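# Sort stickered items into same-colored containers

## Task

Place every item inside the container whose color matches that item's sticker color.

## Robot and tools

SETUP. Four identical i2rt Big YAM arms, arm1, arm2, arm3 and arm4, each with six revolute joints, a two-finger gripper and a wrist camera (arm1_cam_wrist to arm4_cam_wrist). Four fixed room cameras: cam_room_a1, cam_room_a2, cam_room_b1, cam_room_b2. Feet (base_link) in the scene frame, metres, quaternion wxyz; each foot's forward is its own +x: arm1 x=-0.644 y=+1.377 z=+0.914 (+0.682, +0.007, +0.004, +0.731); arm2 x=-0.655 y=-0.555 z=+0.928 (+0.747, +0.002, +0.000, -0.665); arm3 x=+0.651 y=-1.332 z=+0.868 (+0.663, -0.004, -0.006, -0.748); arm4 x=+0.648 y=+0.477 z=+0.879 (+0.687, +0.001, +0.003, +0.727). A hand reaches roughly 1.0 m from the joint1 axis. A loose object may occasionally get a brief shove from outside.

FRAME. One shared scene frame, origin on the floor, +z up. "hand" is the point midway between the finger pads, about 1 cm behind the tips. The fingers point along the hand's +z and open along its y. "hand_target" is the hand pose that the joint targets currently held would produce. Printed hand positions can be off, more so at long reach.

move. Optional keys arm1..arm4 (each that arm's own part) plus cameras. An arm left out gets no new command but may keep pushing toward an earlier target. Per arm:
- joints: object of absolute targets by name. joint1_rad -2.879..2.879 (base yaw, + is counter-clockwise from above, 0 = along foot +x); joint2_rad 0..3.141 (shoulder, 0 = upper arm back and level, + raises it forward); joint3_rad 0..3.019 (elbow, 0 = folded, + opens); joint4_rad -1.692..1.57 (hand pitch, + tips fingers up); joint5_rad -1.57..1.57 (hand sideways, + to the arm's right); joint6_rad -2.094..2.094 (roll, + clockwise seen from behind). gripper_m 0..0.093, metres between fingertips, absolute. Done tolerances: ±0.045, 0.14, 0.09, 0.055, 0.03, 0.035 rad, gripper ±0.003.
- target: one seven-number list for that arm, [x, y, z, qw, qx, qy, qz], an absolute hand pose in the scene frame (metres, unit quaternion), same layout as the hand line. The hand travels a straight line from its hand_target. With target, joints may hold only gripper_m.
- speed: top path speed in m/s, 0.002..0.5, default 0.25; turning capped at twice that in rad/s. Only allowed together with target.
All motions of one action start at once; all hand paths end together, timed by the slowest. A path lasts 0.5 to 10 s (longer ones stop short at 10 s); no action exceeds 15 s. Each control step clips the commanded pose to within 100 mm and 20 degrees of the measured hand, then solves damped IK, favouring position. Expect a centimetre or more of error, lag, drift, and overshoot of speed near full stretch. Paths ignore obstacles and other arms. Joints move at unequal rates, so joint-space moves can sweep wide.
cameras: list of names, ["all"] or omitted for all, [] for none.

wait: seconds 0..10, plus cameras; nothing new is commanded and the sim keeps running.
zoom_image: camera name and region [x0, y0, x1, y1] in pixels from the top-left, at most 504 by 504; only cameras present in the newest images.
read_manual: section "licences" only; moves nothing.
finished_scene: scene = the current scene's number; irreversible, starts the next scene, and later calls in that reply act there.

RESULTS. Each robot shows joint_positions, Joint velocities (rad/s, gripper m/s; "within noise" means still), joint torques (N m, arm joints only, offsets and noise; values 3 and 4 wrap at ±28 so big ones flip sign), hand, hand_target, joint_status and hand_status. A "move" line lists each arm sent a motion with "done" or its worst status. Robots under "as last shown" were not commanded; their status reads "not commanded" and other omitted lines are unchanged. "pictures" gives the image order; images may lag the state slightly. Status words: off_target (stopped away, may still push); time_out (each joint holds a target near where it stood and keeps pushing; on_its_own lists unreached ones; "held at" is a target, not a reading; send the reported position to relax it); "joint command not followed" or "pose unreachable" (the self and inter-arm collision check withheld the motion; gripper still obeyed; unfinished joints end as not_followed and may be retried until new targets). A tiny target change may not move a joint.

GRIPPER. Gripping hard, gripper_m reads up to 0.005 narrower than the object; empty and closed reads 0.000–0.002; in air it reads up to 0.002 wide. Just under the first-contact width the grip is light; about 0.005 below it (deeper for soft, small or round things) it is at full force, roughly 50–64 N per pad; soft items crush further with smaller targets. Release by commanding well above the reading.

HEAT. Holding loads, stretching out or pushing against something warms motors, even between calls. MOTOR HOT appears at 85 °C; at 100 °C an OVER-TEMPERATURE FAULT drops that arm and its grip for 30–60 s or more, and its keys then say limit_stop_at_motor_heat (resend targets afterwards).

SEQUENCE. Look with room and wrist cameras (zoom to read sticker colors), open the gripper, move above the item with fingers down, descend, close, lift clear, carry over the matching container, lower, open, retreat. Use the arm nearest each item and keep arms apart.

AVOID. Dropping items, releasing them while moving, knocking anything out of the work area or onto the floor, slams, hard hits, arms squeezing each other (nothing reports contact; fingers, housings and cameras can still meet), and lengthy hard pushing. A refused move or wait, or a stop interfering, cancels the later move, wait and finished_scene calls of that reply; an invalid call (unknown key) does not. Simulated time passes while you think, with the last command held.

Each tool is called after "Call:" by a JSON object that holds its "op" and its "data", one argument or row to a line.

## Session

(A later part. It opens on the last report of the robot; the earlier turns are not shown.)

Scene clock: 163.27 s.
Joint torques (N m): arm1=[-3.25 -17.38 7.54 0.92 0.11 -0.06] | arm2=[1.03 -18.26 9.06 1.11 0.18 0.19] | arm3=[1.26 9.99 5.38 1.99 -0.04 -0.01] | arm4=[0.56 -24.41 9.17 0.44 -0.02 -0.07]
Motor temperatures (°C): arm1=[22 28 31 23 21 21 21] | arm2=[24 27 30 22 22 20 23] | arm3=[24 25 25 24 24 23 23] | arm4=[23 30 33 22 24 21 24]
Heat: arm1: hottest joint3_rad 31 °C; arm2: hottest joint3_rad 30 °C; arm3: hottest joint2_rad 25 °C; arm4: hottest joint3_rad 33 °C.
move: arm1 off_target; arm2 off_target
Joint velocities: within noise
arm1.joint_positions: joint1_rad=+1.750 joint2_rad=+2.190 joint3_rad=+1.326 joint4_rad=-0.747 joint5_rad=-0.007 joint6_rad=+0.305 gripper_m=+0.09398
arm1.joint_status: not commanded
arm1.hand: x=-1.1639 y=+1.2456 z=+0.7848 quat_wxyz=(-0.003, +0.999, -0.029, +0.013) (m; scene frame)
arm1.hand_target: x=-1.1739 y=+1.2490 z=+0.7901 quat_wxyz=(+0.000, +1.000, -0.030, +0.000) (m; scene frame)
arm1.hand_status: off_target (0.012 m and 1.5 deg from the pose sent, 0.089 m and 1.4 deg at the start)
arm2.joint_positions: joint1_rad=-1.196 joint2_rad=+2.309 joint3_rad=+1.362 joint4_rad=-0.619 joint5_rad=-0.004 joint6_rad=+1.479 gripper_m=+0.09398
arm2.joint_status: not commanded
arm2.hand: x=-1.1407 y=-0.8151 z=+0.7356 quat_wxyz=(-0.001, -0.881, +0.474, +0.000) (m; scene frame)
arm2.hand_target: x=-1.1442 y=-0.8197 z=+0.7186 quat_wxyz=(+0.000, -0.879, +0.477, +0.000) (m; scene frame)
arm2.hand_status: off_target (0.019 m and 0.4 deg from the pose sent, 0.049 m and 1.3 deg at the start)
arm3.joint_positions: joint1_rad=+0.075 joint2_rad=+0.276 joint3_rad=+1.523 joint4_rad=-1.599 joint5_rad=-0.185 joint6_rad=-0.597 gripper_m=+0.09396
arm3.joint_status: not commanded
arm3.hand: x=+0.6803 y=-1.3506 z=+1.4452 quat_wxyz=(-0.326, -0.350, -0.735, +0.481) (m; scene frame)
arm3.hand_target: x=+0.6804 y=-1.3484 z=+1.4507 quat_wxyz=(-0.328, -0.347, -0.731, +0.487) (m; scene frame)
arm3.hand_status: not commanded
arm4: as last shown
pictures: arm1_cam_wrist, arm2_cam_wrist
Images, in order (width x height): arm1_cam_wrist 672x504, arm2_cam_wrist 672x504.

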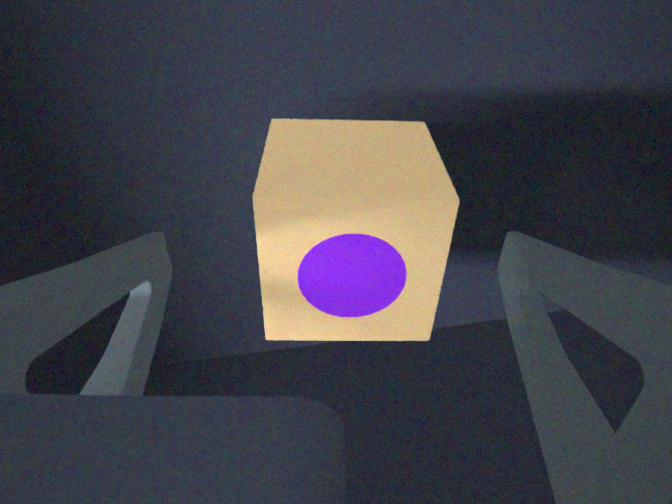

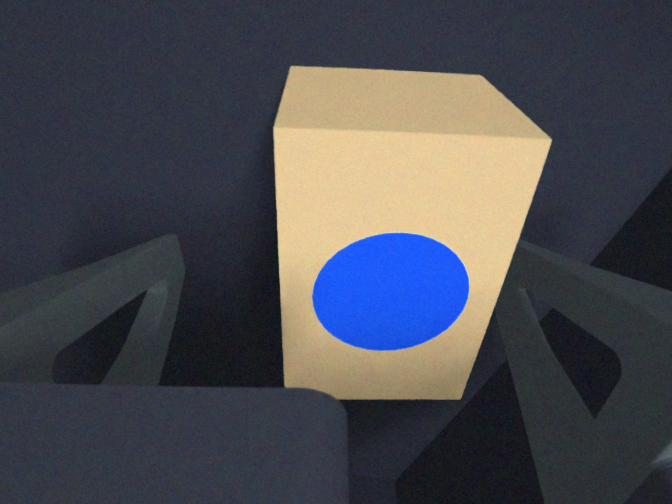

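Call:
{"op": "move", "data": {
  "arm1": {"joints":{"gripper_m":0.043}},
  "arm2": {"target":[-1.136,-0.814,0.708,0,0.879,-0.477,0],"speed":0.1},
  "cameras": ["arm1_cam_wrist","arm2_cam_wrist"]
}}

Call:
{"op": "move", "data": {
  "arm2": {"joints":{"gripper_m":0.036}},
  "cameras": ["arm2_cam_wrist"]
}}

Scene clock: 175.70 s.
Joint torques (N m): arm1=[-2.26 -16.73 7.39 0.88 0.08 0.01] | arm2=[0.85 -18.02 6.32 1.7 0.18 0.16] | arm3=[1.26 9.99 5.35 1.94 -0.05 -0.02] | arm4=[0.97 -24.7 9.03 0.34 -0.01 -0.08]
Motor temperatures (°C): arm1=[22 29 30 23 21 21 21] | arm2=[24 27 29 22 22 20 23] | arm3=[24 25 25 24 24 23 23] | arm4=[23 30 33 22 24 21 24]
Heat: arm1: hottest joint3_rad 30 °C; arm2: hottest joint3_rad 29 °C; arm3: hottest joint2_rad 25 °C; arm4: hottest joint3_rad 33 °C.
move: arm1 done; arm2 off_target
Joint velocities: within noise
arm1.joint_positions: joint1_rad=+1.750 joint2_rad=+2.190 joint3_rad=+1.326 joint4_rad=-0.747 joint5_rad=-0.007 joint6_rad=+0.305 gripper_m=+0.04307
arm1.joint_status: all done
arm1.hand: x=-1.1639 y=+1.2456 z=+0.7848 quat_wxyz=(-0.003, +1.000, -0.029, +0.013) (m; scene frame)
arm1.hand_target: x=-1.1739 y=+1.2490 z=+0.7901 quat_wxyz=(+0.000, +1.000, -0.030, +0.000) (m; scene frame)
arm1.hand_status: not commanded
arm2.joint_positions: joint1_rad=-1.196 joint2_rad=+2.310 joint3_rad=+1.362 joint4_rad=-0.595 joint5_rad=-0.004 joint6_rad=+1.479 gripper_m=+0.09398
arm2.joint_status: not commanded
arm2.hand: x=-1.1456 y=-0.8177 z=+0.7348 quat_wxyz=(-0.011, -0.881, +0.474, +0.006) (m; scene frame)
arm2.hand_target: x=-1.1349 y=-0.8134 z=+0.7092 quat_wxyz=(+0.000, -0.879, +0.477, +0.000) (m; scene frame)
arm2.hand_status: off_target (0.029 m and 1.5 deg from the pose sent, 0.028 m and 0.4 deg at the start)
arm3, arm4: as last shown
pictures: arm1_cam_wrist, arm2_cam_wrist
Images, in order (width x height): arm1_cam_wrist 672x504, arm2_cam_wrist 672x504.

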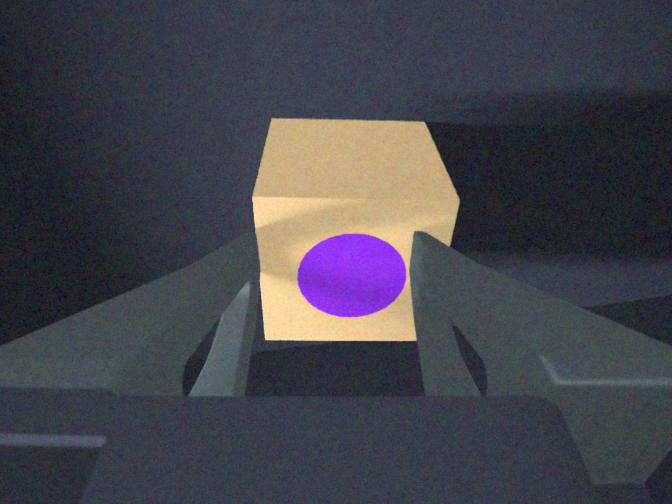

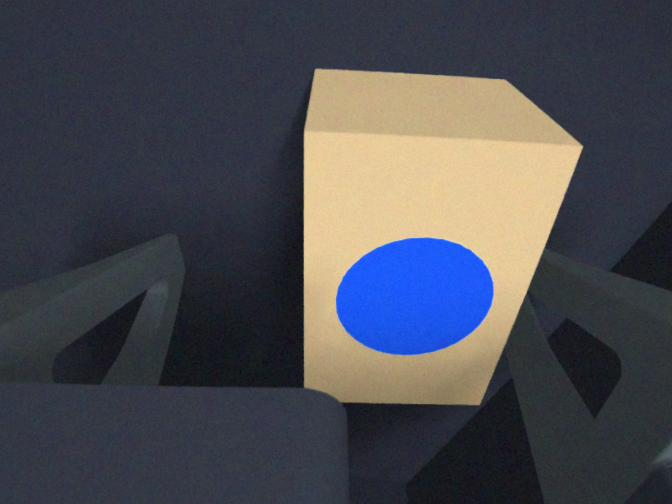

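Scene clock: 176.33 s.
Joint torques (N m): arm1=[-3.02 -17.49 7.38 0.8 0.1 -0.04] | arm2=[0.97 -18.08 6.34 1.52 0.17 0.16] | arm3=[1.2 10.05 5.38 2 -0.06 -0.01] | arm4=[0.67 -24.7 8.9 0.43 -0.02 -0.08]
Motor temperatures (°C): arm1=[22 29 30 23 21 21 21] | arm2=[24 27 29 22 22 20 23] | arm3=[24 25 25 24 24 23 23] | arm4=[23 30 33 22 24 21 24]
Heat: arm1: hottest joint3_rad 30 °C; arm2: hottest joint3_rad 29 °C; arm3: hottest joint2_rad 25 °C; arm4: hottest joint3_rad 33 °C.
move: arm2 off_target
Joint velocities: within noise
arm1, arm3, arm4: as last shown
arm2.joint_positions: joint1_rad=-1.196 joint2_rad=+2.310 joint3_rad=+1.362 joint4_rad=-0.590 joint5_rad=-0.003 joint6_rad=+1.479 gripper_m=+0.04457
arm2.joint_status: gripper_m off_target (ended at +0.04459, target +0.03600)
arm2.hand: x=-1.1465 y=-0.8181 z=+0.7348 quat_wxyz=(-0.013, -0.880, +0.474, +0.007) (m; scene frame)
arm2.hand_target: x=-1.1349 y=-0.8134 z=+0.7092 quat_wxyz=(+0.000, -0.879, +0.477, +0.000) (m; scene frame)
arm2.hand_status: not commanded
pictures: arm2_cam_wrist
Images, in order (width x height): arm2_cam_wrist 672x504.

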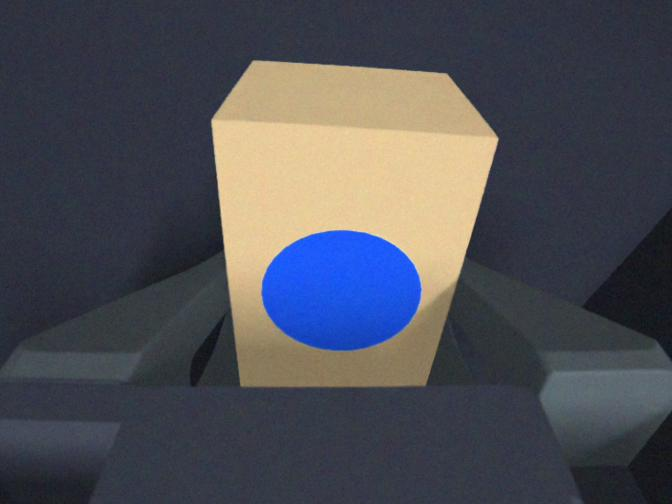

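Call:
{"op": "move", "data": {
  "arm1": {"joints":{"gripper_m":0.093}},
  "arm2": {"target":[-1.136,-0.814,0.95,0,0.879,-0.477,0],"speed":0.2},
  "cameras": ["arm2_cam_wrist","cam_room_b1"]
}}

Call:
{"op": "move", "data": {
  "arm1": {"target":[-1.160,1.254,0.755,0,0.9995,-0.03,0],"speed":0.15},
  "cameras": ["arm1_cam_wrist"]
}}

Scene clock: 189.20 s.
Joint torques (N m): arm1=[-2.32 -17.14 7.65 0.83 0.07 -0.03] | arm2=[0.91 -19.96 12.78 0.03 0.15 0.16] | arm3=[1.38 10.05 5.35 1.96 -0.05 0] | arm4=[1.03 -25.35 8.98 0.34 -0.04 -0.1]
Motor temperatures (°C): arm1=[22 29 30 23 21 21 21] | arm2=[24 27 28 22 22 20 23] | arm3=[24 25 25 24 24 23 23] | arm4=[23 31 33 22 24 21 24]
Heat: arm1: hottest joint3_rad 30 °C; arm2: hottest joint3_rad 28 °C; arm3: hottest joint2_rad 25 °C; arm4: hottest joint3_rad 33 °C.
move: arm1 done; arm2 off_target
Joint velocities: within noise
arm1.joint_positions: joint1_rad=+1.750 joint2_rad=+2.190 joint3_rad=+1.326 joint4_rad=-0.747 joint5_rad=-0.007 joint6_rad=+0.305 gripper_m=+0.09293
arm1.joint_status: all done
arm1.hand: x=-1.1639 y=+1.2456 z=+0.7848 quat_wxyz=(-0.003, +1.000, -0.029, +0.013) (m; scene frame)
arm1.hand_target: x=-1.1739 y=+1.2490 z=+0.7901 quat_wxyz=(+0.000, +1.000, -0.030, +0.000) (m; scene frame)
arm1.hand_status: not commanded
arm2.joint_positions: joint1_rad=-1.196 joint2_rad=+1.920 joint3_rad=+1.345 joint4_rad=-1.024 joint5_rad=-0.003 joint6_rad=+1.479 gripper_m=+0.04457
arm2.joint_status: not commanded
arm2.hand: x=-1.1209 y=-0.8048 z=+0.9358 quat_wxyz=(+0.013, -0.880, +0.474, -0.010) (m; scene frame)
arm2.hand_target: x=-1.1354 y=-0.8138 z=+0.9503 quat_wxyz=(+0.000, -0.879, +0.477, +0.000) (m; scene frame)
arm2.hand_status: off_target (0.023 m and 1.9 deg from the pose sent, 0.215 m and 1.7 deg at the start)
arm3, arm4: as last shown
pictures: arm2_cam_wrist, cam_room_b1
Images, in order (width x height): arm2_cam_wrist 672x504, cam_room_b1 672x504.

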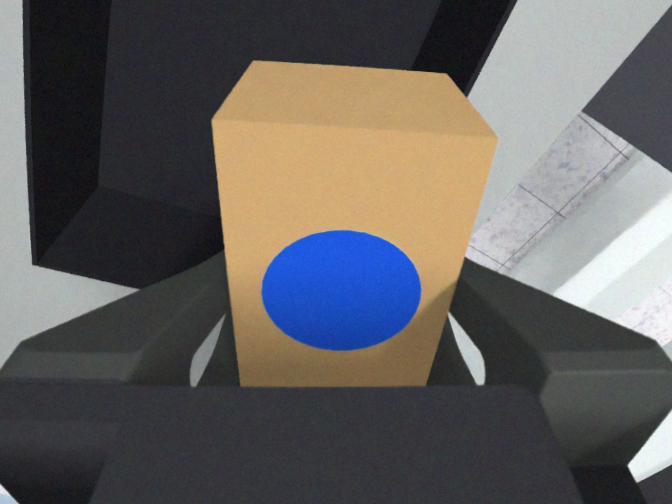

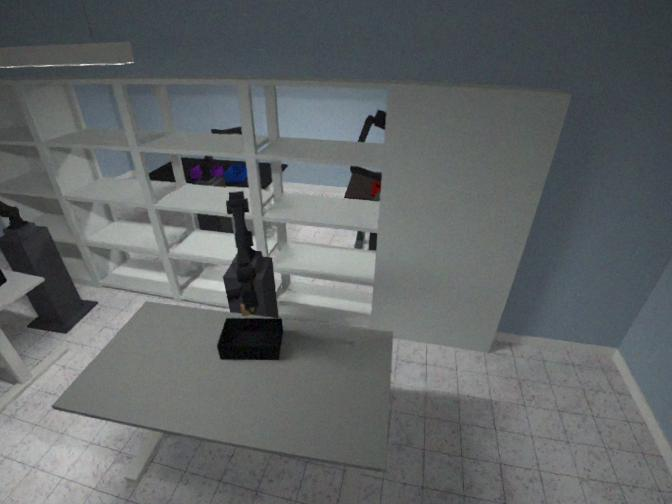

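Scene clock: 190.30 s.
Joint torques (N m): arm1=[-3.31 -15.62 6.3 0.79 0.07 -0.02] | arm2=[0.97 -19.96 12.75 0.03 0.15 0.16] | arm3=[1.26 10.11 5.34 1.96 -0.05 -0.01] | arm4=[0.56 -25.05 9.03 0.31 -0.03 -0.1]
Motor temperatures (°C): arm1=[22 29 30 23 21 21 21] | arm2=[24 27 29 22 22 20 23] | arm3=[24 25 25 24 24 23 23] | arm4=[23 31 33 22 24 21 24]
Heat: arm1: hottest joint3_rad 30 °C; arm2: hottest joint3_rad 29 °C; arm3: hottest joint2_rad 25 °C; arm4: hottest joint3_rad 33 °C.
move: arm1 done
Joint velocities: within noise
arm1.joint_positions: joint1_rad=+1.749 joint2_rad=+2.220 joint3_rad=+1.285 joint4_rad=-0.656 joint5_rad=-0.007 joint6_rad=+0.303 gripper_m=+0.09293
arm1.joint_status: not commanded
arm1.hand: x=-1.1569 y=+1.2484 z=+0.7595 quat_wxyz=(+0.000, +1.000, -0.028, +0.003) (m; scene frame)
arm1.hand_target: x=-1.1599 y=+1.2540 z=+0.7551 quat_wxyz=(+0.000, +1.000, -0.030, +0.000) (m; scene frame)
arm1.hand_status: done (0.008 m and 0.4 deg from the pose sent, 0.031 m and 1.6 deg at the start)
arm2, arm3: as last shown
arm2.joint_positions: joint1_rad=-1.196 joint2_rad=+1.920 joint3_rad=+1.345 joint4_rad=-1.025 joint5_rad=-0.003 joint6_rad=+1.479 gripper_m=+0.04457
arm4.joint_positions: joint1_rad=-1.740 joint2_rad=+2.281 joint3_rad=+2.171 joint4_rad=-1.454 joint5_rad=-0.001 joint6_rad=-0.097 gripper_m=+0.09398
arm4.joint_status: not commanded
arm4.hand: x=+1.3453 y=+0.3987 z=+0.9616 quat_wxyz=(-0.001, -0.008, -1.000, +0.001) (m; scene frame)
arm4.hand_target: x=+1.3497 y=+0.4001 z=+0.9501 quat_wxyz=(+0.000, +0.000, -1.000, +0.000) (m; scene frame)
arm4.hand_status: not commanded
pictures: arm1_cam_wrist
Images, in order (width x height): arm1_cam_wrist 672x504.

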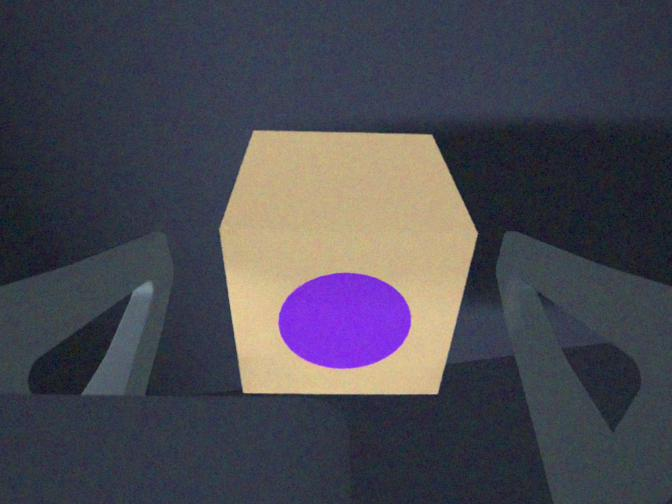

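Call:
{"op": "move", "data": {
  "arm1": {"target":[-1.130,1.254,0.725,0,0.9995,-0.03,0],"speed":0.15},
  "cameras": ["arm1_cam_wrist"]
}}

Call:
{"op": "move", "data": {
  "arm1": {"joints":{"gripper_m":0.044}},
  "cameras": ["arm1_cam_wrist"]
}}

Scene clock: 196.70 s.
Joint torques (N m): arm1=[-2.08 -14.68 5.27 0.94 0.08 0.05] | arm2=[0.85 -19.96 12.78 0.05 0.15 0.16] | arm3=[1.32 10.05 5.34 1.96 -0.04 -0.01] | arm4=[0.79 -24.47 9.03 0.39 -0.01 -0.1]
Motor temperatures (°C): arm1=[22 28 29 23 21 21 21] | arm2=[24 28 29 22 22 20 24] | arm3=[24 25 25 24 24 23 23] | arm4=[23 31 33 22 24 21 24]
Heat: arm1: hottest joint3_rad 29 °C; arm2: hottest joint3_rad 29 °C; arm3: hottest joint2_rad 25 °C; arm4: hottest joint3_rad 33 °C.
move: arm1 done
Joint velocities: within noise
arm1.joint_positions: joint1_rad=+1.749 joint2_rad=+2.242 joint3_rad=+1.198 joint4_rad=-0.544 joint5_rad=-0.008 joint6_rad=+0.304 gripper_m=+0.09293
arm1.joint_status: not commanded
arm1.hand: x=-1.1296 y=+1.2554 z=+0.7300 quat_wxyz=(+0.000, +1.000, -0.029, +0.002) (m; scene frame)
arm1.hand_target: x=-1.1299 y=+1.2540 z=+0.7250 quat_wxyz=(+0.000, +1.000, -0.030, +0.000) (m; scene frame)
arm1.hand_status: done (0.005 m and 0.2 deg from the pose sent, 0.044 m and 0.4 deg at the start)
arm2, arm3, arm4: as last shown
pictures: arm1_cam_wrist
Images, in order (width x height): arm1_cam_wrist 672x504.

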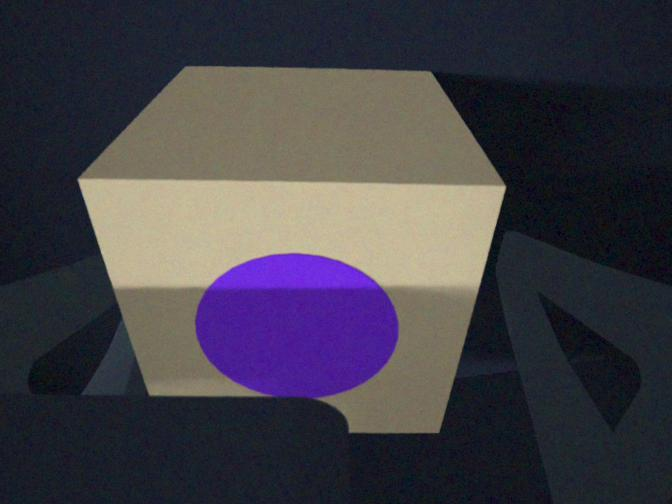

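Scene clock: 197.30 s.
Joint torques (N m): arm1=[-1.73 -14.1 5.37 0.8 0.07 0.08] | arm2=[0.91 -19.96 12.79 0.02 0.15 0.15] | arm3=[1.26 9.93 5.39 1.96 -0.05 0] | arm4=[0.62 -24.76 9.07 0.47 0 -0.1]
Motor temperatures (°C): arm1=[22 28 29 23 21 21 21] | arm2=[24 28 29 22 22 20 24] | arm3=[24 25 25 24 24 23 23] | arm4=[23 31 33 22 24 21 24]
Heat: arm1: hottest joint3_rad 29 °C; arm2: hottest joint3_rad 29 °C; arm3: hottest joint2_rad 25 °C; arm4: hottest joint3_rad 33 °C.
move: arm1 off_target
Joint velocities: within noise
arm1.joint_positions: joint1_rad=+1.749 joint2_rad=+2.242 joint3_rad=+1.198 joint4_rad=-0.544 joint5_rad=-0.008 joint6_rad=+0.304 gripper_m=+0.05267
arm1.joint_status: gripper_m off_target (ended at +0.05269, target +0.04400)
arm1.hand: x=-1.1296 y=+1.2554 z=+0.7300 quat_wxyz=(+0.000, +1.000, -0.029, +0.002) (m; scene frame)
arm1.hand_target: x=-1.1299 y=+1.2540 z=+0.7250 quat_wxyz=(+0.000, +1.000, -0.030, +0.000) (m; scene frame)
arm1.hand_status: not commanded
arm2, arm3, arm4: as last shown
pictures: arm1_cam_wrist
Images, in order (width x height): arm1_cam_wrist 672x504.

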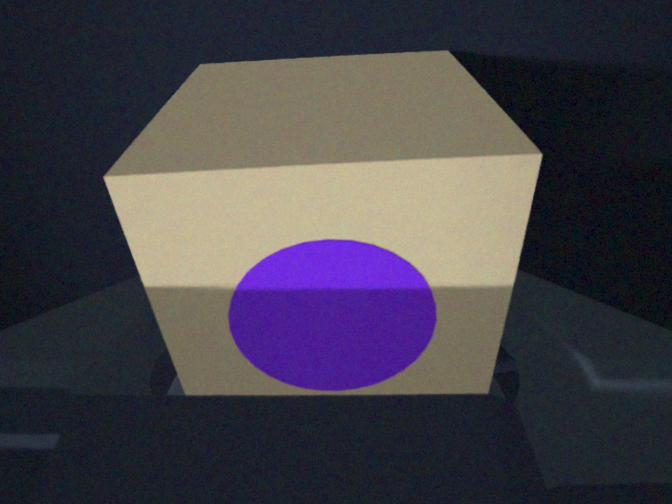

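Call:
{"op": "move", "data": {
  "arm4": {"joints":{"joint1_rad":0.0,"joint2_rad":1.0,"joint3_rad":1.2,"joint4_rad":-0.3,"joint6_rad":0}},
  "arm1": {"target":[-1.02,1.25,1.02,0,1,0,0],"speed":0.25},
  "cameras": ["cam_room_a2","cam_room_b2","arm1_cam_wrist"]
}}

Call:
{"op": "move", "data": {
  "arm4": {"joints":{"joint1_rad":1.515,"joint2_rad":0.5,"joint3_rad":0.7,"joint4_rad":-0.2,"joint6_rad":0}},
  "cameras": ["cam_room_a2","arm4_cam_wrist","cam_room_b2"]
}}

Scene clock: 212.13 s.
Joint torques (N m): arm1=[-0.91 -9.35 11.82 -0.02 0.06 0.11] | arm2=[0.91 -20.01 12.81 0.06 0.14 0.16] | arm3=[1.32 10.05 5.35 1.95 -0.04 -0.01] | arm4=[0.91 -6.36 9.51 2.04 0.25 0.18]
Motor temperatures (°C): arm1=[22 28 29 23 21 21 22] | arm2=[24 28 30 22 22 20 24] | arm3=[24 25 25 24 24 23 23] | arm4=[23 31 33 22 24 21 24]
Heat: arm1: hottest joint3_rad 29 °C; arm2: hottest joint3_rad 30 °C; arm3: hottest joint2_rad 25 °C; arm4: hottest joint3_rad 33 °C.
move: arm1 off_target; arm4 done
Joint velocities: within noise
arm1.joint_positions: joint1_rad=+1.815 joint2_rad=+1.490 joint3_rad=+1.007 joint4_rad=-1.120 joint5_rad=-0.008 joint6_rad=+0.314 gripper_m=+0.05267
arm1.joint_status: not commanded
arm1.hand: x=-1.0123 y=+1.2564 z=+1.0100 quat_wxyz=(-0.003, +1.000, -0.001, +0.009) (m; scene frame)
arm1.hand_target: x=-1.0199 y=+1.2500 z=+1.0201 quat_wxyz=(+0.000, +1.000, +0.000, +0.000) (m; scene frame)
arm1.hand_status: off_target (0.014 m and 1.0 deg from the pose sent, 0.310 m and 3.3 deg at the start)
arm2, arm3: as last shown
arm4.joint_positions: joint1_rad=+0.001 joint2_rad=+0.988 joint3_rad=+1.203 joint4_rad=-0.315 joint5_rad=-0.007 joint6_rad=-0.014 gripper_m=+0.09398
arm4.joint_status: all done
arm4.hand: x=+0.6214 y=+0.9664 z=+1.4185 quat_wxyz=(-0.460, +0.544, -0.505, -0.487) (m; scene frame)
arm4.hand_target: x=+0.6223 y=+0.9719 z=+1.4147 quat_wxyz=(-0.458, +0.540, -0.510, -0.489) (m; scene frame)
arm4.hand_status: not commanded
pictures: arm1_cam_wrist, cam_room_a2, cam_room_b2
Images, in order (width x height): arm1_cam_wrist 672x504, cam_room_a2 672x504, cam_room_b2 672x504.

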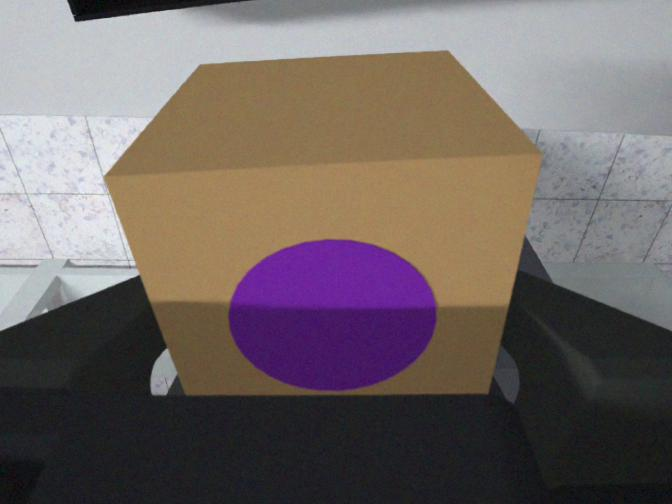

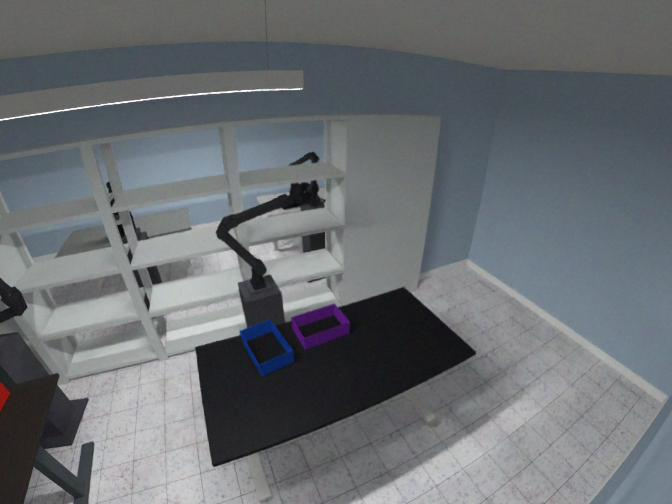

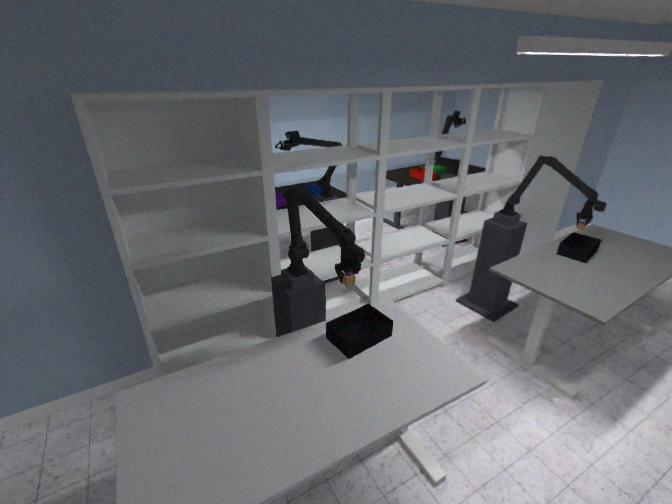

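Scene clock: 213.90 s.
Joint torques (N m): arm1=[-1.26 -8.76 11.73 0.02 0.06 0.18] | arm2=[0.79 -19.9 12.82 0.05 0.14 0.16] | arm3=[1.38 9.99 5.38 1.95 -0.05 0] | arm4=[0.56 -0.21 9.81 2.02 0.17 0.16]
Motor temperatures (°C): arm1=[22 28 29 23 21 21 22] | arm2=[24 28 30 22 22 20 24] | arm3=[24 25 25 24 24 23 23] | arm4=[23 30 33 22 24 21 24]
Heat: arm1: hottest joint3_rad 29 °C; arm2: hottest joint3_rad 30 °C; arm3: hottest joint2_rad 25 °C; arm4: hottest joint3_rad 33 °C.
move: arm4 done
Joint velocities: within noise
arm1, arm2: as last shown
arm1.joint_positions: joint1_rad=+1.815 joint2_rad=+1.490 joint3_rad=+1.007 joint4_rad=-1.120 joint5_rad=-0.008 joint6_rad=+0.315 gripper_m=+0.05267
arm3.joint_positions: joint1_rad=+0.075 joint2_rad=+0.276 joint3_rad=+1.523 joint4_rad=-1.599 joint5_rad=-0.185 joint6_rad=-0.597 gripper_m=+0.09396
arm3.joint_status: not commanded
arm3.hand: x=+0.6803 y=-1.3506 z=+1.4452 quat_wxyz=(-0.326, -0.350, -0.735, +0.481) (m; scene frame)
arm3.hand_target: x=+0.6804 y=-1.3484 z=+1.4507 quat_wxyz=(-0.328, -0.347, -0.731, +0.487) (m; scene frame)
arm3.hand_status: not commanded
arm4.joint_positions: joint1_rad=+1.511 joint2_rad=+0.499 joint3_rad=+0.699 joint4_rad=-0.218 joint5_rad=-0.006 joint6_rad=-0.013 gripper_m=+0.09400
arm4.joint_status: all done
arm4.hand: x=+0.3077 y=+0.4793 z=+1.3233 quat_wxyz=(-0.002, +0.712, +0.004, -0.702) (m; scene frame)
arm4.hand_target: x=+0.3075 y=+0.4785 z=+1.3281 quat_wxyz=(+0.003, +0.706, +0.000, -0.709) (m; scene frame)
arm4.hand_status: not commanded
pictures: arm4_cam_wrist, cam_room_a2, cam_room_b2
Images, in order (width x height): arm4_cam_wrist 672x504, cam_room_a2 672x504, cam_room_b2 672x504.

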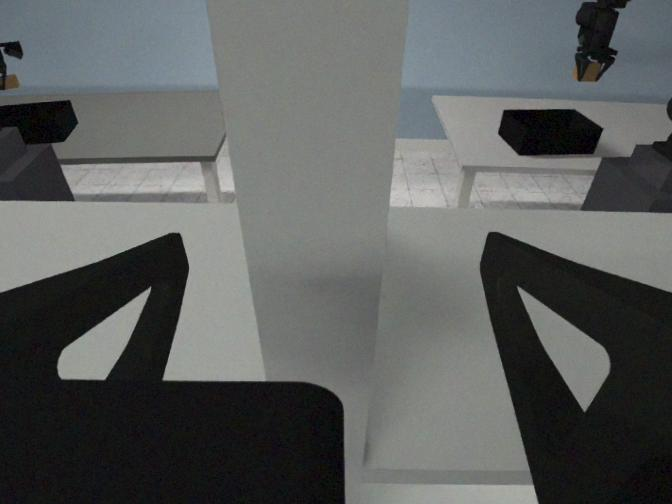

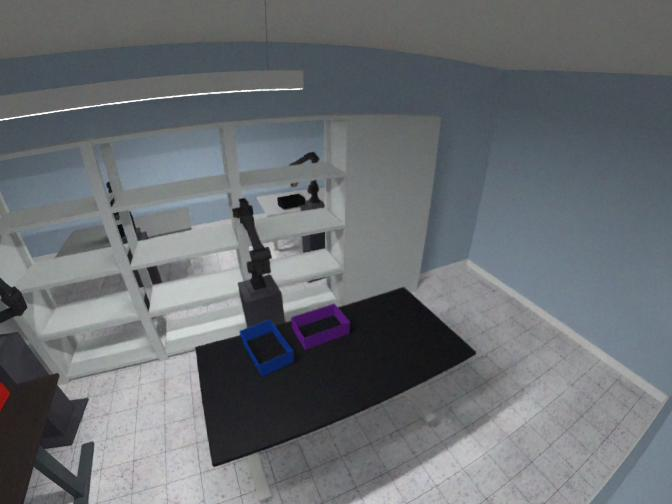

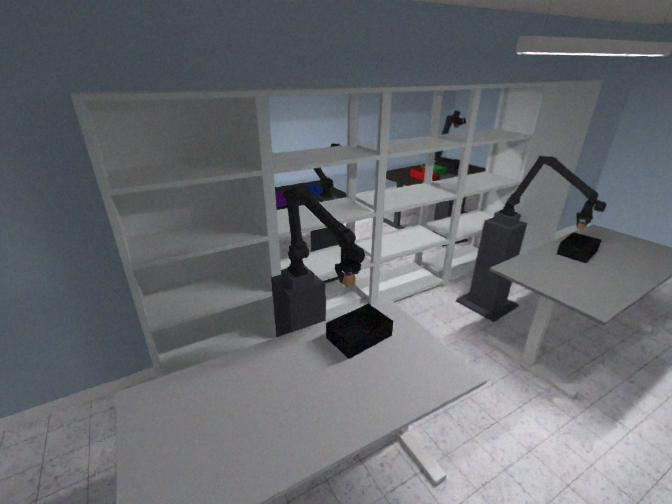

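Call:
{"op": "move", "data": {
  "arm1": {"joints":{"joint1_rad":0.0,"joint2_rad":0.25,"joint3_rad":0.85,"joint4_rad":-0.6,"joint5_rad":0,"joint6_rad":0}},
  "arm2": {"joints":{"joint1_rad":0.0,"joint2_rad":0.25,"joint3_rad":0.85,"joint4_rad":-0.6,"joint5_rad":0,"joint6_rad":0}},
  "arm4": {"target":[0.35,0.75,1.2,0,0.707,0,-0.707]},
  "cameras": ["cam_room_b2","cam_room_b1","arm4_cam_wrist"]
}}

Call:
{"op": "move", "data": {
  "arm1": {"joints":{"joint1_rad":-2.278}},
  "arm2": {"joints":{"joint1_rad":2.159}},
  "cameras": ["cam_room_b2","cam_room_b1","arm4_cam_wrist","arm2_cam_wrist"]
}}

Scene clock: 277.83 s.
Joint torques (N m): arm1=[-1.85 6.07 12.08 2.5 -0.08 -0.04] | arm2=[1.03 2.49 9.91 3.06 0.13 -0.07] | arm3=[1.2 9.99 5.38 1.96 -0.04 -0.01] | arm4=[0.91 -5.89 10.33 1.72 -0.11 0.04]
Motor temperatures (°C): arm1=[22 27 33 23 21 21 22] | arm2=[24 29 32 22 22 20 25] | arm3=[24 25 25 24 24 23 23] | arm4=[23 24 32 22 24 21 24]
Heat: arm1: hottest joint3_rad 33 °C; arm2: hottest joint3_rad 32 °C; arm3: hottest joint2_rad 25 °C; arm4: hottest joint3_rad 32 °C.
move: arm1 done; arm2 done; arm4 off_target
Joint velocities: within noise
arm1.joint_positions: joint1_rad=+0.006 joint2_rad=+0.251 joint3_rad=+0.830 joint4_rad=-0.618 joint5_rad=+0.002 joint6_rad=+0.008 gripper_m=+0.05266
arm1.joint_status: all done
arm1.hand: x=-0.6530 y=+1.6127 z=+1.4045 quat_wxyz=(-0.467, +0.521, -0.496, -0.514) (m; scene frame)
arm1.hand_target: x=-0.6513 y=+1.6085 z=+1.4203 quat_wxyz=(-0.479, +0.512, -0.486, -0.521) (m; scene frame)
arm1.hand_status: not commanded
arm2.joint_positions: joint1_rad=-0.004 joint2_rad=+0.254 joint3_rad=+0.862 joint4_rad=-0.611 joint5_rad=-0.003 joint6_rad=+0.014 gripper_m=+0.04481
arm2.joint_status: all done
arm2.hand: x=-0.6299 y=-0.7874 z=+1.4360 quat_wxyz=(-0.530, -0.476, -0.526, +0.464) (m; scene frame)
arm2.hand_target: x=-0.6293 y=-0.7884 z=+1.4329 quat_wxyz=(-0.528, -0.471, -0.529, +0.469) (m; scene frame)
arm2.hand_status: not commanded
arm3: as last shown
arm4.joint_positions: joint1_rad=+0.383 joint2_rad=+1.024 joint3_rad=+0.543 joint4_rad=+0.423 joint5_rad=-1.127 joint6_rad=-0.015 gripper_m=+0.09400
arm4.joint_status: not commanded
arm4.hand: x=+0.3521 y=+0.7466 z=+1.1836 quat_wxyz=(+0.013, +0.714, -0.016, -0.700) (m; scene frame)
arm4.hand_target: x=+0.3503 y=+0.7496 z=+1.1999 quat_wxyz=(+0.000, +0.707, +0.000, -0.707) (m; scene frame)
arm4.hand_status: off_target (0.017 m and 2.6 deg from the pose sent, 0.301 m and 0.9 deg at the start)
pictures: arm4_cam_wrist, cam_room_b1, cam_room_b2
Images, in order (width x height): arm4_cam_wrist 672x504, cam_room_b1 672x504, cam_room_b2 672x504.

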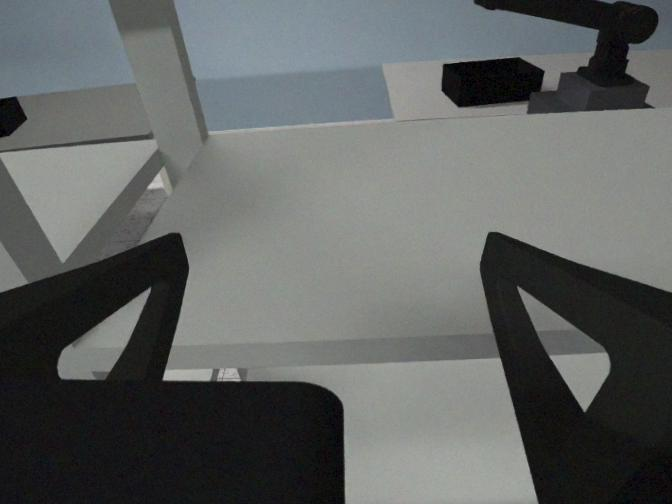

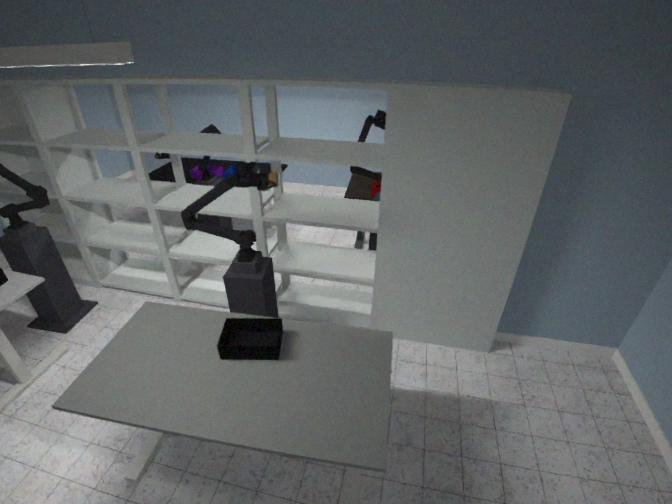

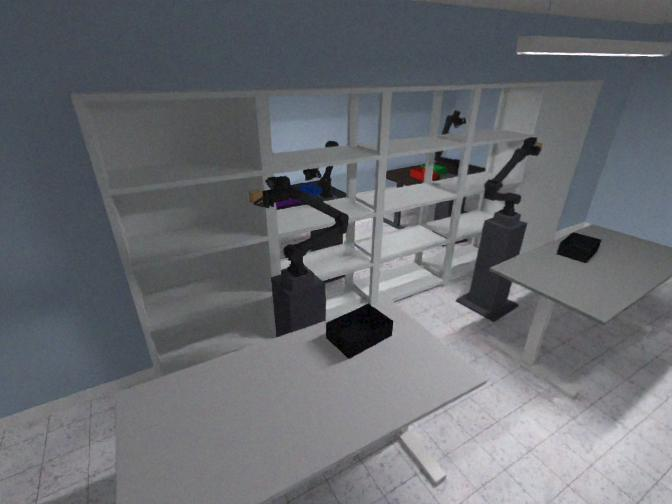

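Scene clock: 279.97 s.
Joint torques (N m): arm1=[-2.55 5.42 12.16 2.44 -0.03 -0.05] | arm2=[1.14 2.55 9.87 3.07 0.02 -0.06] | arm3=[1.08 10.05 5.38 1.96 -0.04 0] | arm4=[1.03 -6.12 10.37 1.84 -0.11 0.03]
Motor temperatures (°C): arm1=[22 27 33 23 21 21 22] | arm2=[24 29 32 22 22 20 25] | arm3=[24 25 25 24 24 23 23] | arm4=[23 24 32 22 24 21 24]
Heat: arm1: hottest joint3_rad 33 °C; arm2: hottest joint3_rad 32 °C; arm3: hottest joint2_rad 25 °C; arm4: hottest joint3_rad 32 °C.
move: arm1 done; arm2 done
Joint velocities: within noise
arm1.joint_positions: joint1_rad=-2.272 joint2_rad=+0.251 joint3_rad=+0.830 joint4_rad=-0.618 joint5_rad=+0.002 joint6_rad=+0.007 gripper_m=+0.05267
arm1.joint_status: all done
arm1.hand: x=-0.4451 y=+1.2352 z=+1.4003 quat_wxyz=(-0.654, -0.226, -0.689, +0.215) (m; scene frame)
arm1.hand_target: x=-0.4490 y=+1.2367 z=+1.4162 quat_wxyz=(-0.666, -0.221, -0.677, +0.223) (m; scene frame)
arm1.hand_status: not commanded
arm2.joint_positions: joint1_rad=+2.155 joint2_rad=+0.254 joint3_rad=+0.862 joint4_rad=-0.611 joint5_rad=-0.001 joint6_rad=+0.013 gripper_m=+0.04484
arm2.joint_status: all done
arm2.hand: x=-0.4785 y=-0.4076 z=+1.4375 quat_wxyz=(-0.662, +0.238, -0.666, -0.248) (m; scene frame)
arm2.hand_target: x=-0.4782 y=-0.4063 z=+1.4344 quat_wxyz=(-0.665, +0.243, -0.663, -0.245) (m; scene frame)
arm2.hand_status: not commanded
arm3, arm4: as last shown
pictures: arm2_cam_wrist, arm4_cam_wrist, cam_room_b1, cam_room_b2
Images, in order (width x height): arm2_cam_wrist 672x504, arm4_cam_wrist 672x504, cam_room_b1 672x504, cam_room_b2 672x504.

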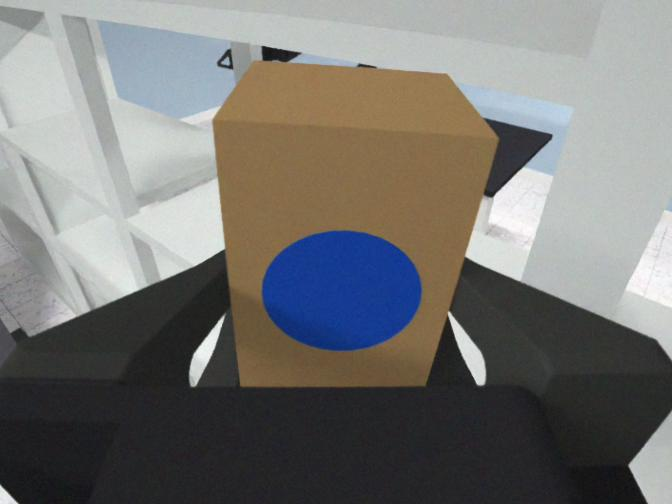

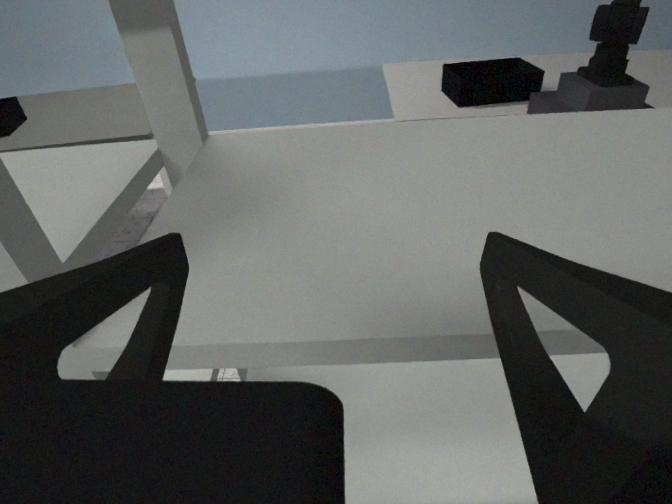

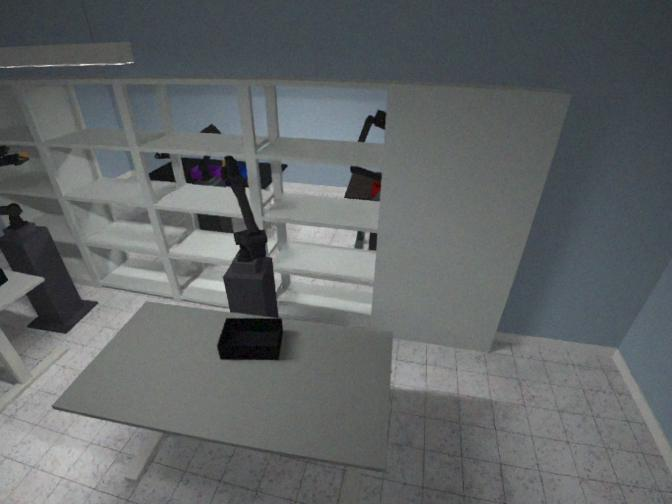

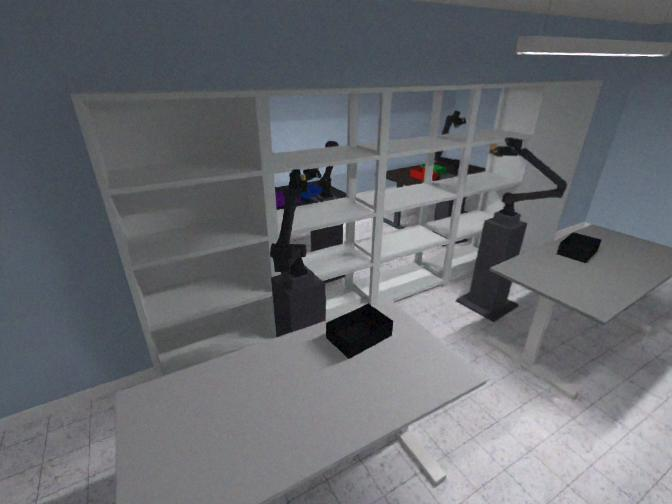

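Call:
{"op": "move", "data": {
  "arm1": {"joints":{"joint2_rad":1.35,"joint3_rad":0.323,"joint4_rad":1.026}},
  "arm2": {"joints":{"joint2_rad":1.35,"joint3_rad":0.323,"joint4_rad":1.026}},
  "arm4": {"joints":{"joint1_rad":1.6,"joint2_rad":0.6,"joint3_rad":0.5,"joint4_rad":0.1,"joint5_rad":0}},
  "cameras": ["cam_room_b2","arm1_cam_wrist","arm4_cam_wrist","arm2_cam_wrist"]
}}

Scene clock: 292.00 s.
Joint torques (N m): arm1=[-2.2 -4.78 8.81 2.93 -0.04 -0.07] | arm2=[1.08 -7.47 8.13 3.56 0.02 -0.05] | arm3=[1.26 9.99 5.34 1.95 -0.05 -0.01] | arm4=[0.85 -1.32 10.02 1.09 0.2 0.06]
Motor temperatures (°C): arm1=[22 26 33 23 21 21 23] | arm2=[24 28 31 22 22 20 25] | arm3=[24 25 25 24 24 23 23] | arm4=[23 24 32 22 24 21 24]
Heat: arm1: hottest joint3_rad 33 °C; arm2: hottest joint3_rad 31 °C; arm3: hottest joint2_rad 25 °C; arm4: hottest joint3_rad 32 °C.
move: arm1 done; arm2 done; arm4 done
Joint velocities: within noise
arm1.joint_positions: joint1_rad=-2.272 joint2_rad=+1.349 joint3_rad=+0.301 joint4_rad=+0.999 joint5_rad=+0.002 joint6_rad=+0.007 gripper_m=+0.05267
arm1.joint_status: all done
arm1.hand: x=-0.2856 y=+1.1155 z=+1.0793 quat_wxyz=(-0.650, -0.227, -0.693, +0.213) (m; scene frame)
arm1.hand_target: x=-0.2807 y=+1.1089 z=+1.0952 quat_wxyz=(-0.665, -0.221, -0.677, +0.223) (m; scene frame)
arm1.hand_status: not commanded
arm2.joint_positions: joint1_rad=+2.155 joint2_rad=+1.340 joint3_rad=+0.319 joint4_rad=+1.002 joint5_rad=-0.001 joint6_rad=+0.013 gripper_m=+0.04484
arm2.joint_status: all done
arm2.hand: x=-0.3137 y=-0.2680 z=+1.1140 quat_wxyz=(-0.657, +0.240, -0.671, -0.246) (m; scene frame)
arm2.hand_target: x=-0.3132 y=-0.2654 z=+1.1173 quat_wxyz=(-0.664, +0.243, -0.663, -0.245) (m; scene frame)
arm2.hand_status: not commanded
arm3: as last shown
arm4.joint_positions: joint1_rad=+1.597 joint2_rad=+0.597 joint3_rad=+0.498 joint4_rad=+0.112 joint5_rad=-0.004 joint6_rad=-0.015 gripper_m=+0.09400
arm4.joint_status: all done
arm4.hand: x=+0.2780 y=+0.4477 z=+1.2457 quat_wxyz=(+0.026, +0.700, +0.034, -0.713) (m; scene frame)
arm4.hand_target: x=+0.2772 y=+0.4471 z=+1.2431 quat_wxyz=(+0.026, +0.705, +0.034, -0.708) (m; scene frame)
arm4.hand_status: not commanded
pictures: arm1_cam_wrist, arm2_cam_wrist, arm4_cam_wrist, cam_room_b2
Images, in order (width x height): arm1_cam_wrist 672x504, arm2_cam_wrist 672x504, arm4_cam_wrist 672x504, cam_room_b2 672x504.

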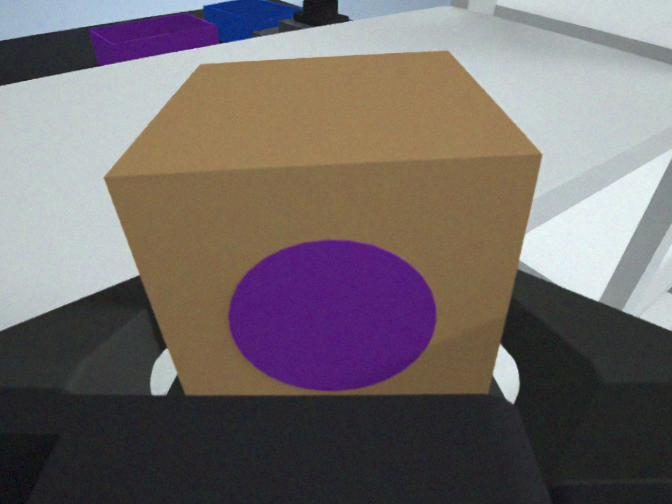

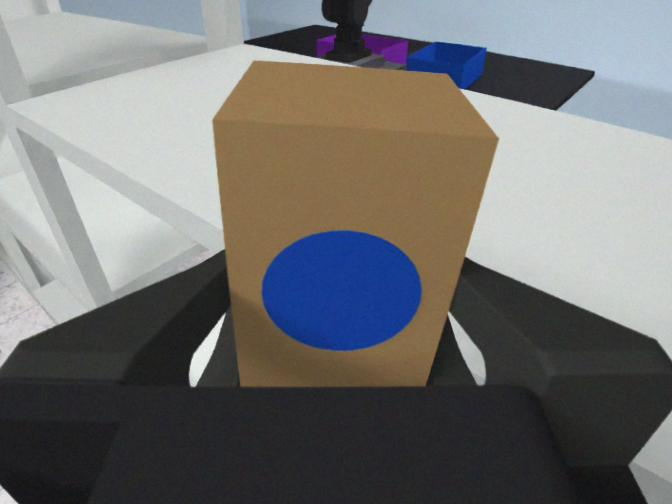

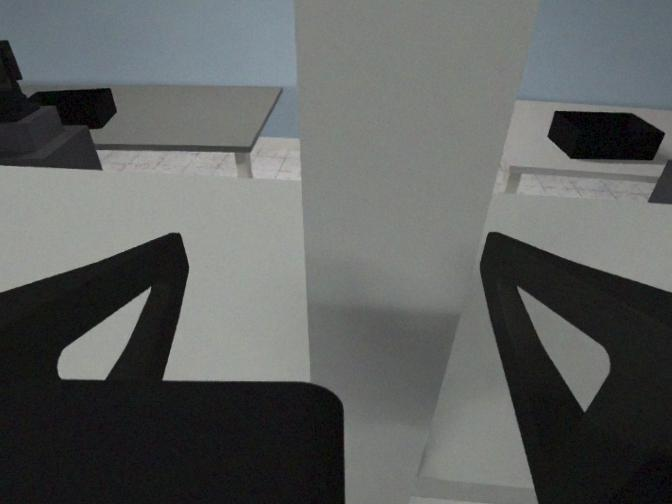

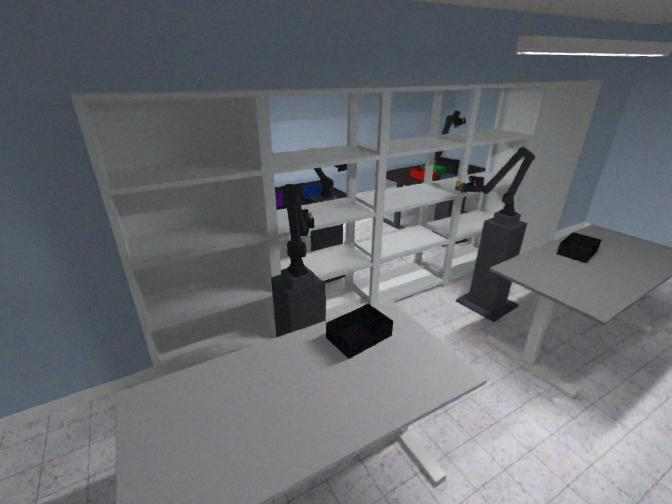

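Call:
{"op": "move", "data": {
  "arm1": {"target":[0.0,0.9,1.09,0.6716,0.2215,0.6716,-0.2215]},
  "arm2": {"target":[0.0,0.0,1.10,0.6639,-0.2435,0.6639,0.2435]},
  "arm4": {"joints":{"joint1_rad":1.2,"joint2_rad":0.6,"joint3_rad":0.5,"joint4_rad":0.1,"joint5_rad":0}},
  "cameras": ["arm1_cam_wrist","arm4_cam_wrist","arm2_cam_wrist"]
}}

Scene clock: 299.47 s.
Joint torques (N m): arm1=[-1.67 -16.38 14.05 1.47 -0.02 0.05] | arm2=[1.03 -22.12 15.54 2.1 0.07 -0.08] | arm3=[1.26 10.05 5.38 1.95 -0.06 0] | arm4=[0.44 -1.14 9.95 1.01 0.11 0.03]
Motor temperatures (°C): arm1=[22 26 33 23 21 21 23] | arm2=[24 28 31 23 22 20 25] | arm3=[24 25 25 24 24 23 23] | arm4=[23 24 32 22 24 21 24]
Heat: arm1: hottest joint3_rad 33 °C; arm2: hottest joint3_rad 31 °C; arm3: hottest joint2_rad 25 °C; arm4: hottest joint3_rad 32 °C.
move: arm1 off_target; arm2 off_target; arm4 done
Joint velocities: within noise
arm1.joint_positions: joint1_rad=-2.272 joint2_rad=+2.055 joint3_rad=+1.300 joint4_rad=+0.729 joint5_rad=-0.001 joint6_rad=+0.007 gripper_m=+0.05267
arm1.joint_status: not commanded
arm1.hand: x=-0.0104 y=+0.9144 z=+1.0687 quat_wxyz=(-0.658, -0.224, -0.686, +0.215) (m; scene frame)
arm1.hand_target: x=-0.0017 y=+0.9012 z=+1.0905 quat_wxyz=(-0.672, -0.221, -0.671, +0.222) (m; scene frame)
arm1.hand_status: off_target (0.028 m and 2.3 deg from the pose sent, 0.358 m and 3.6 deg at the start)
arm2.joint_positions: joint1_rad=+2.155 joint2_rad=+2.176 joint3_rad=+1.523 joint4_rad=+0.635 joint5_rad=-0.001 joint6_rad=+0.013 gripper_m=+0.04484
arm2.joint_status: not commanded
arm2.hand: x=-0.0112 y=-0.0128 z=+1.0979 quat_wxyz=(-0.658, +0.240, -0.670, -0.246) (m; scene frame)
arm2.hand_target: x=-0.0013 y=-0.0012 z=+1.1003 quat_wxyz=(-0.664, +0.243, -0.664, -0.244) (m; scene frame)
arm2.hand_status: off_target (0.017 m and 1.1 deg from the pose sent, 0.413 m and 1.2 deg at the start)
arm3: as last shown
arm4.joint_positions: joint1_rad=+1.203 joint2_rad=+0.597 joint3_rad=+0.498 joint4_rad=+0.112 joint5_rad=-0.001 joint6_rad=-0.015 gripper_m=+0.09400
arm4.joint_status: all done
arm4.hand: x=+0.2948 y=+0.5933 z=+1.2452 quat_wxyz=(-0.114, +0.694, -0.105, -0.704) (m; scene frame)
arm4.hand_target: x=+0.2943 y=+0.5946 z=+1.2426 quat_wxyz=(-0.114, +0.698, -0.107, -0.699) (m; scene frame)
arm4.hand_status: not commanded
pictures: arm1_cam_wrist, arm2_cam_wrist, arm4_cam_wrist
Images, in order (width x height): arm1_cam_wrist 672x504, arm2_cam_wrist 672x504, arm4_cam_wrist 672x504.

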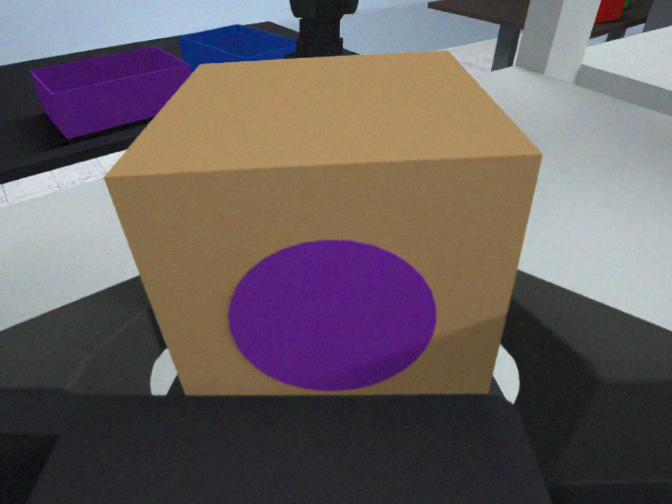

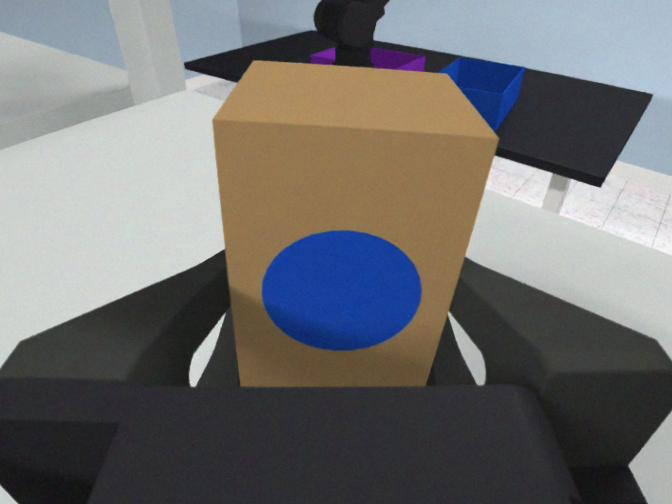

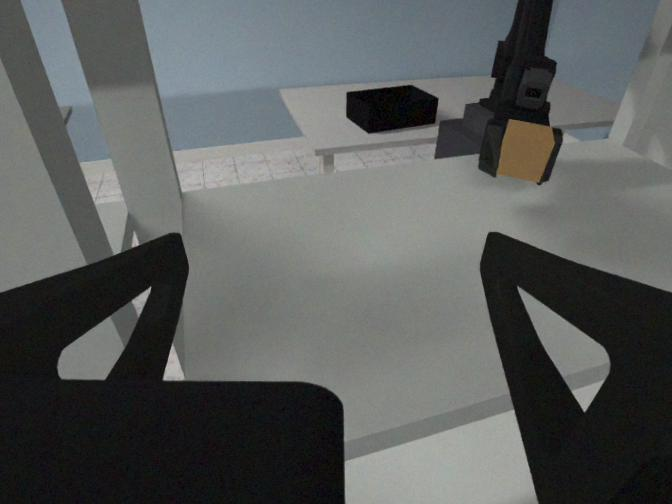

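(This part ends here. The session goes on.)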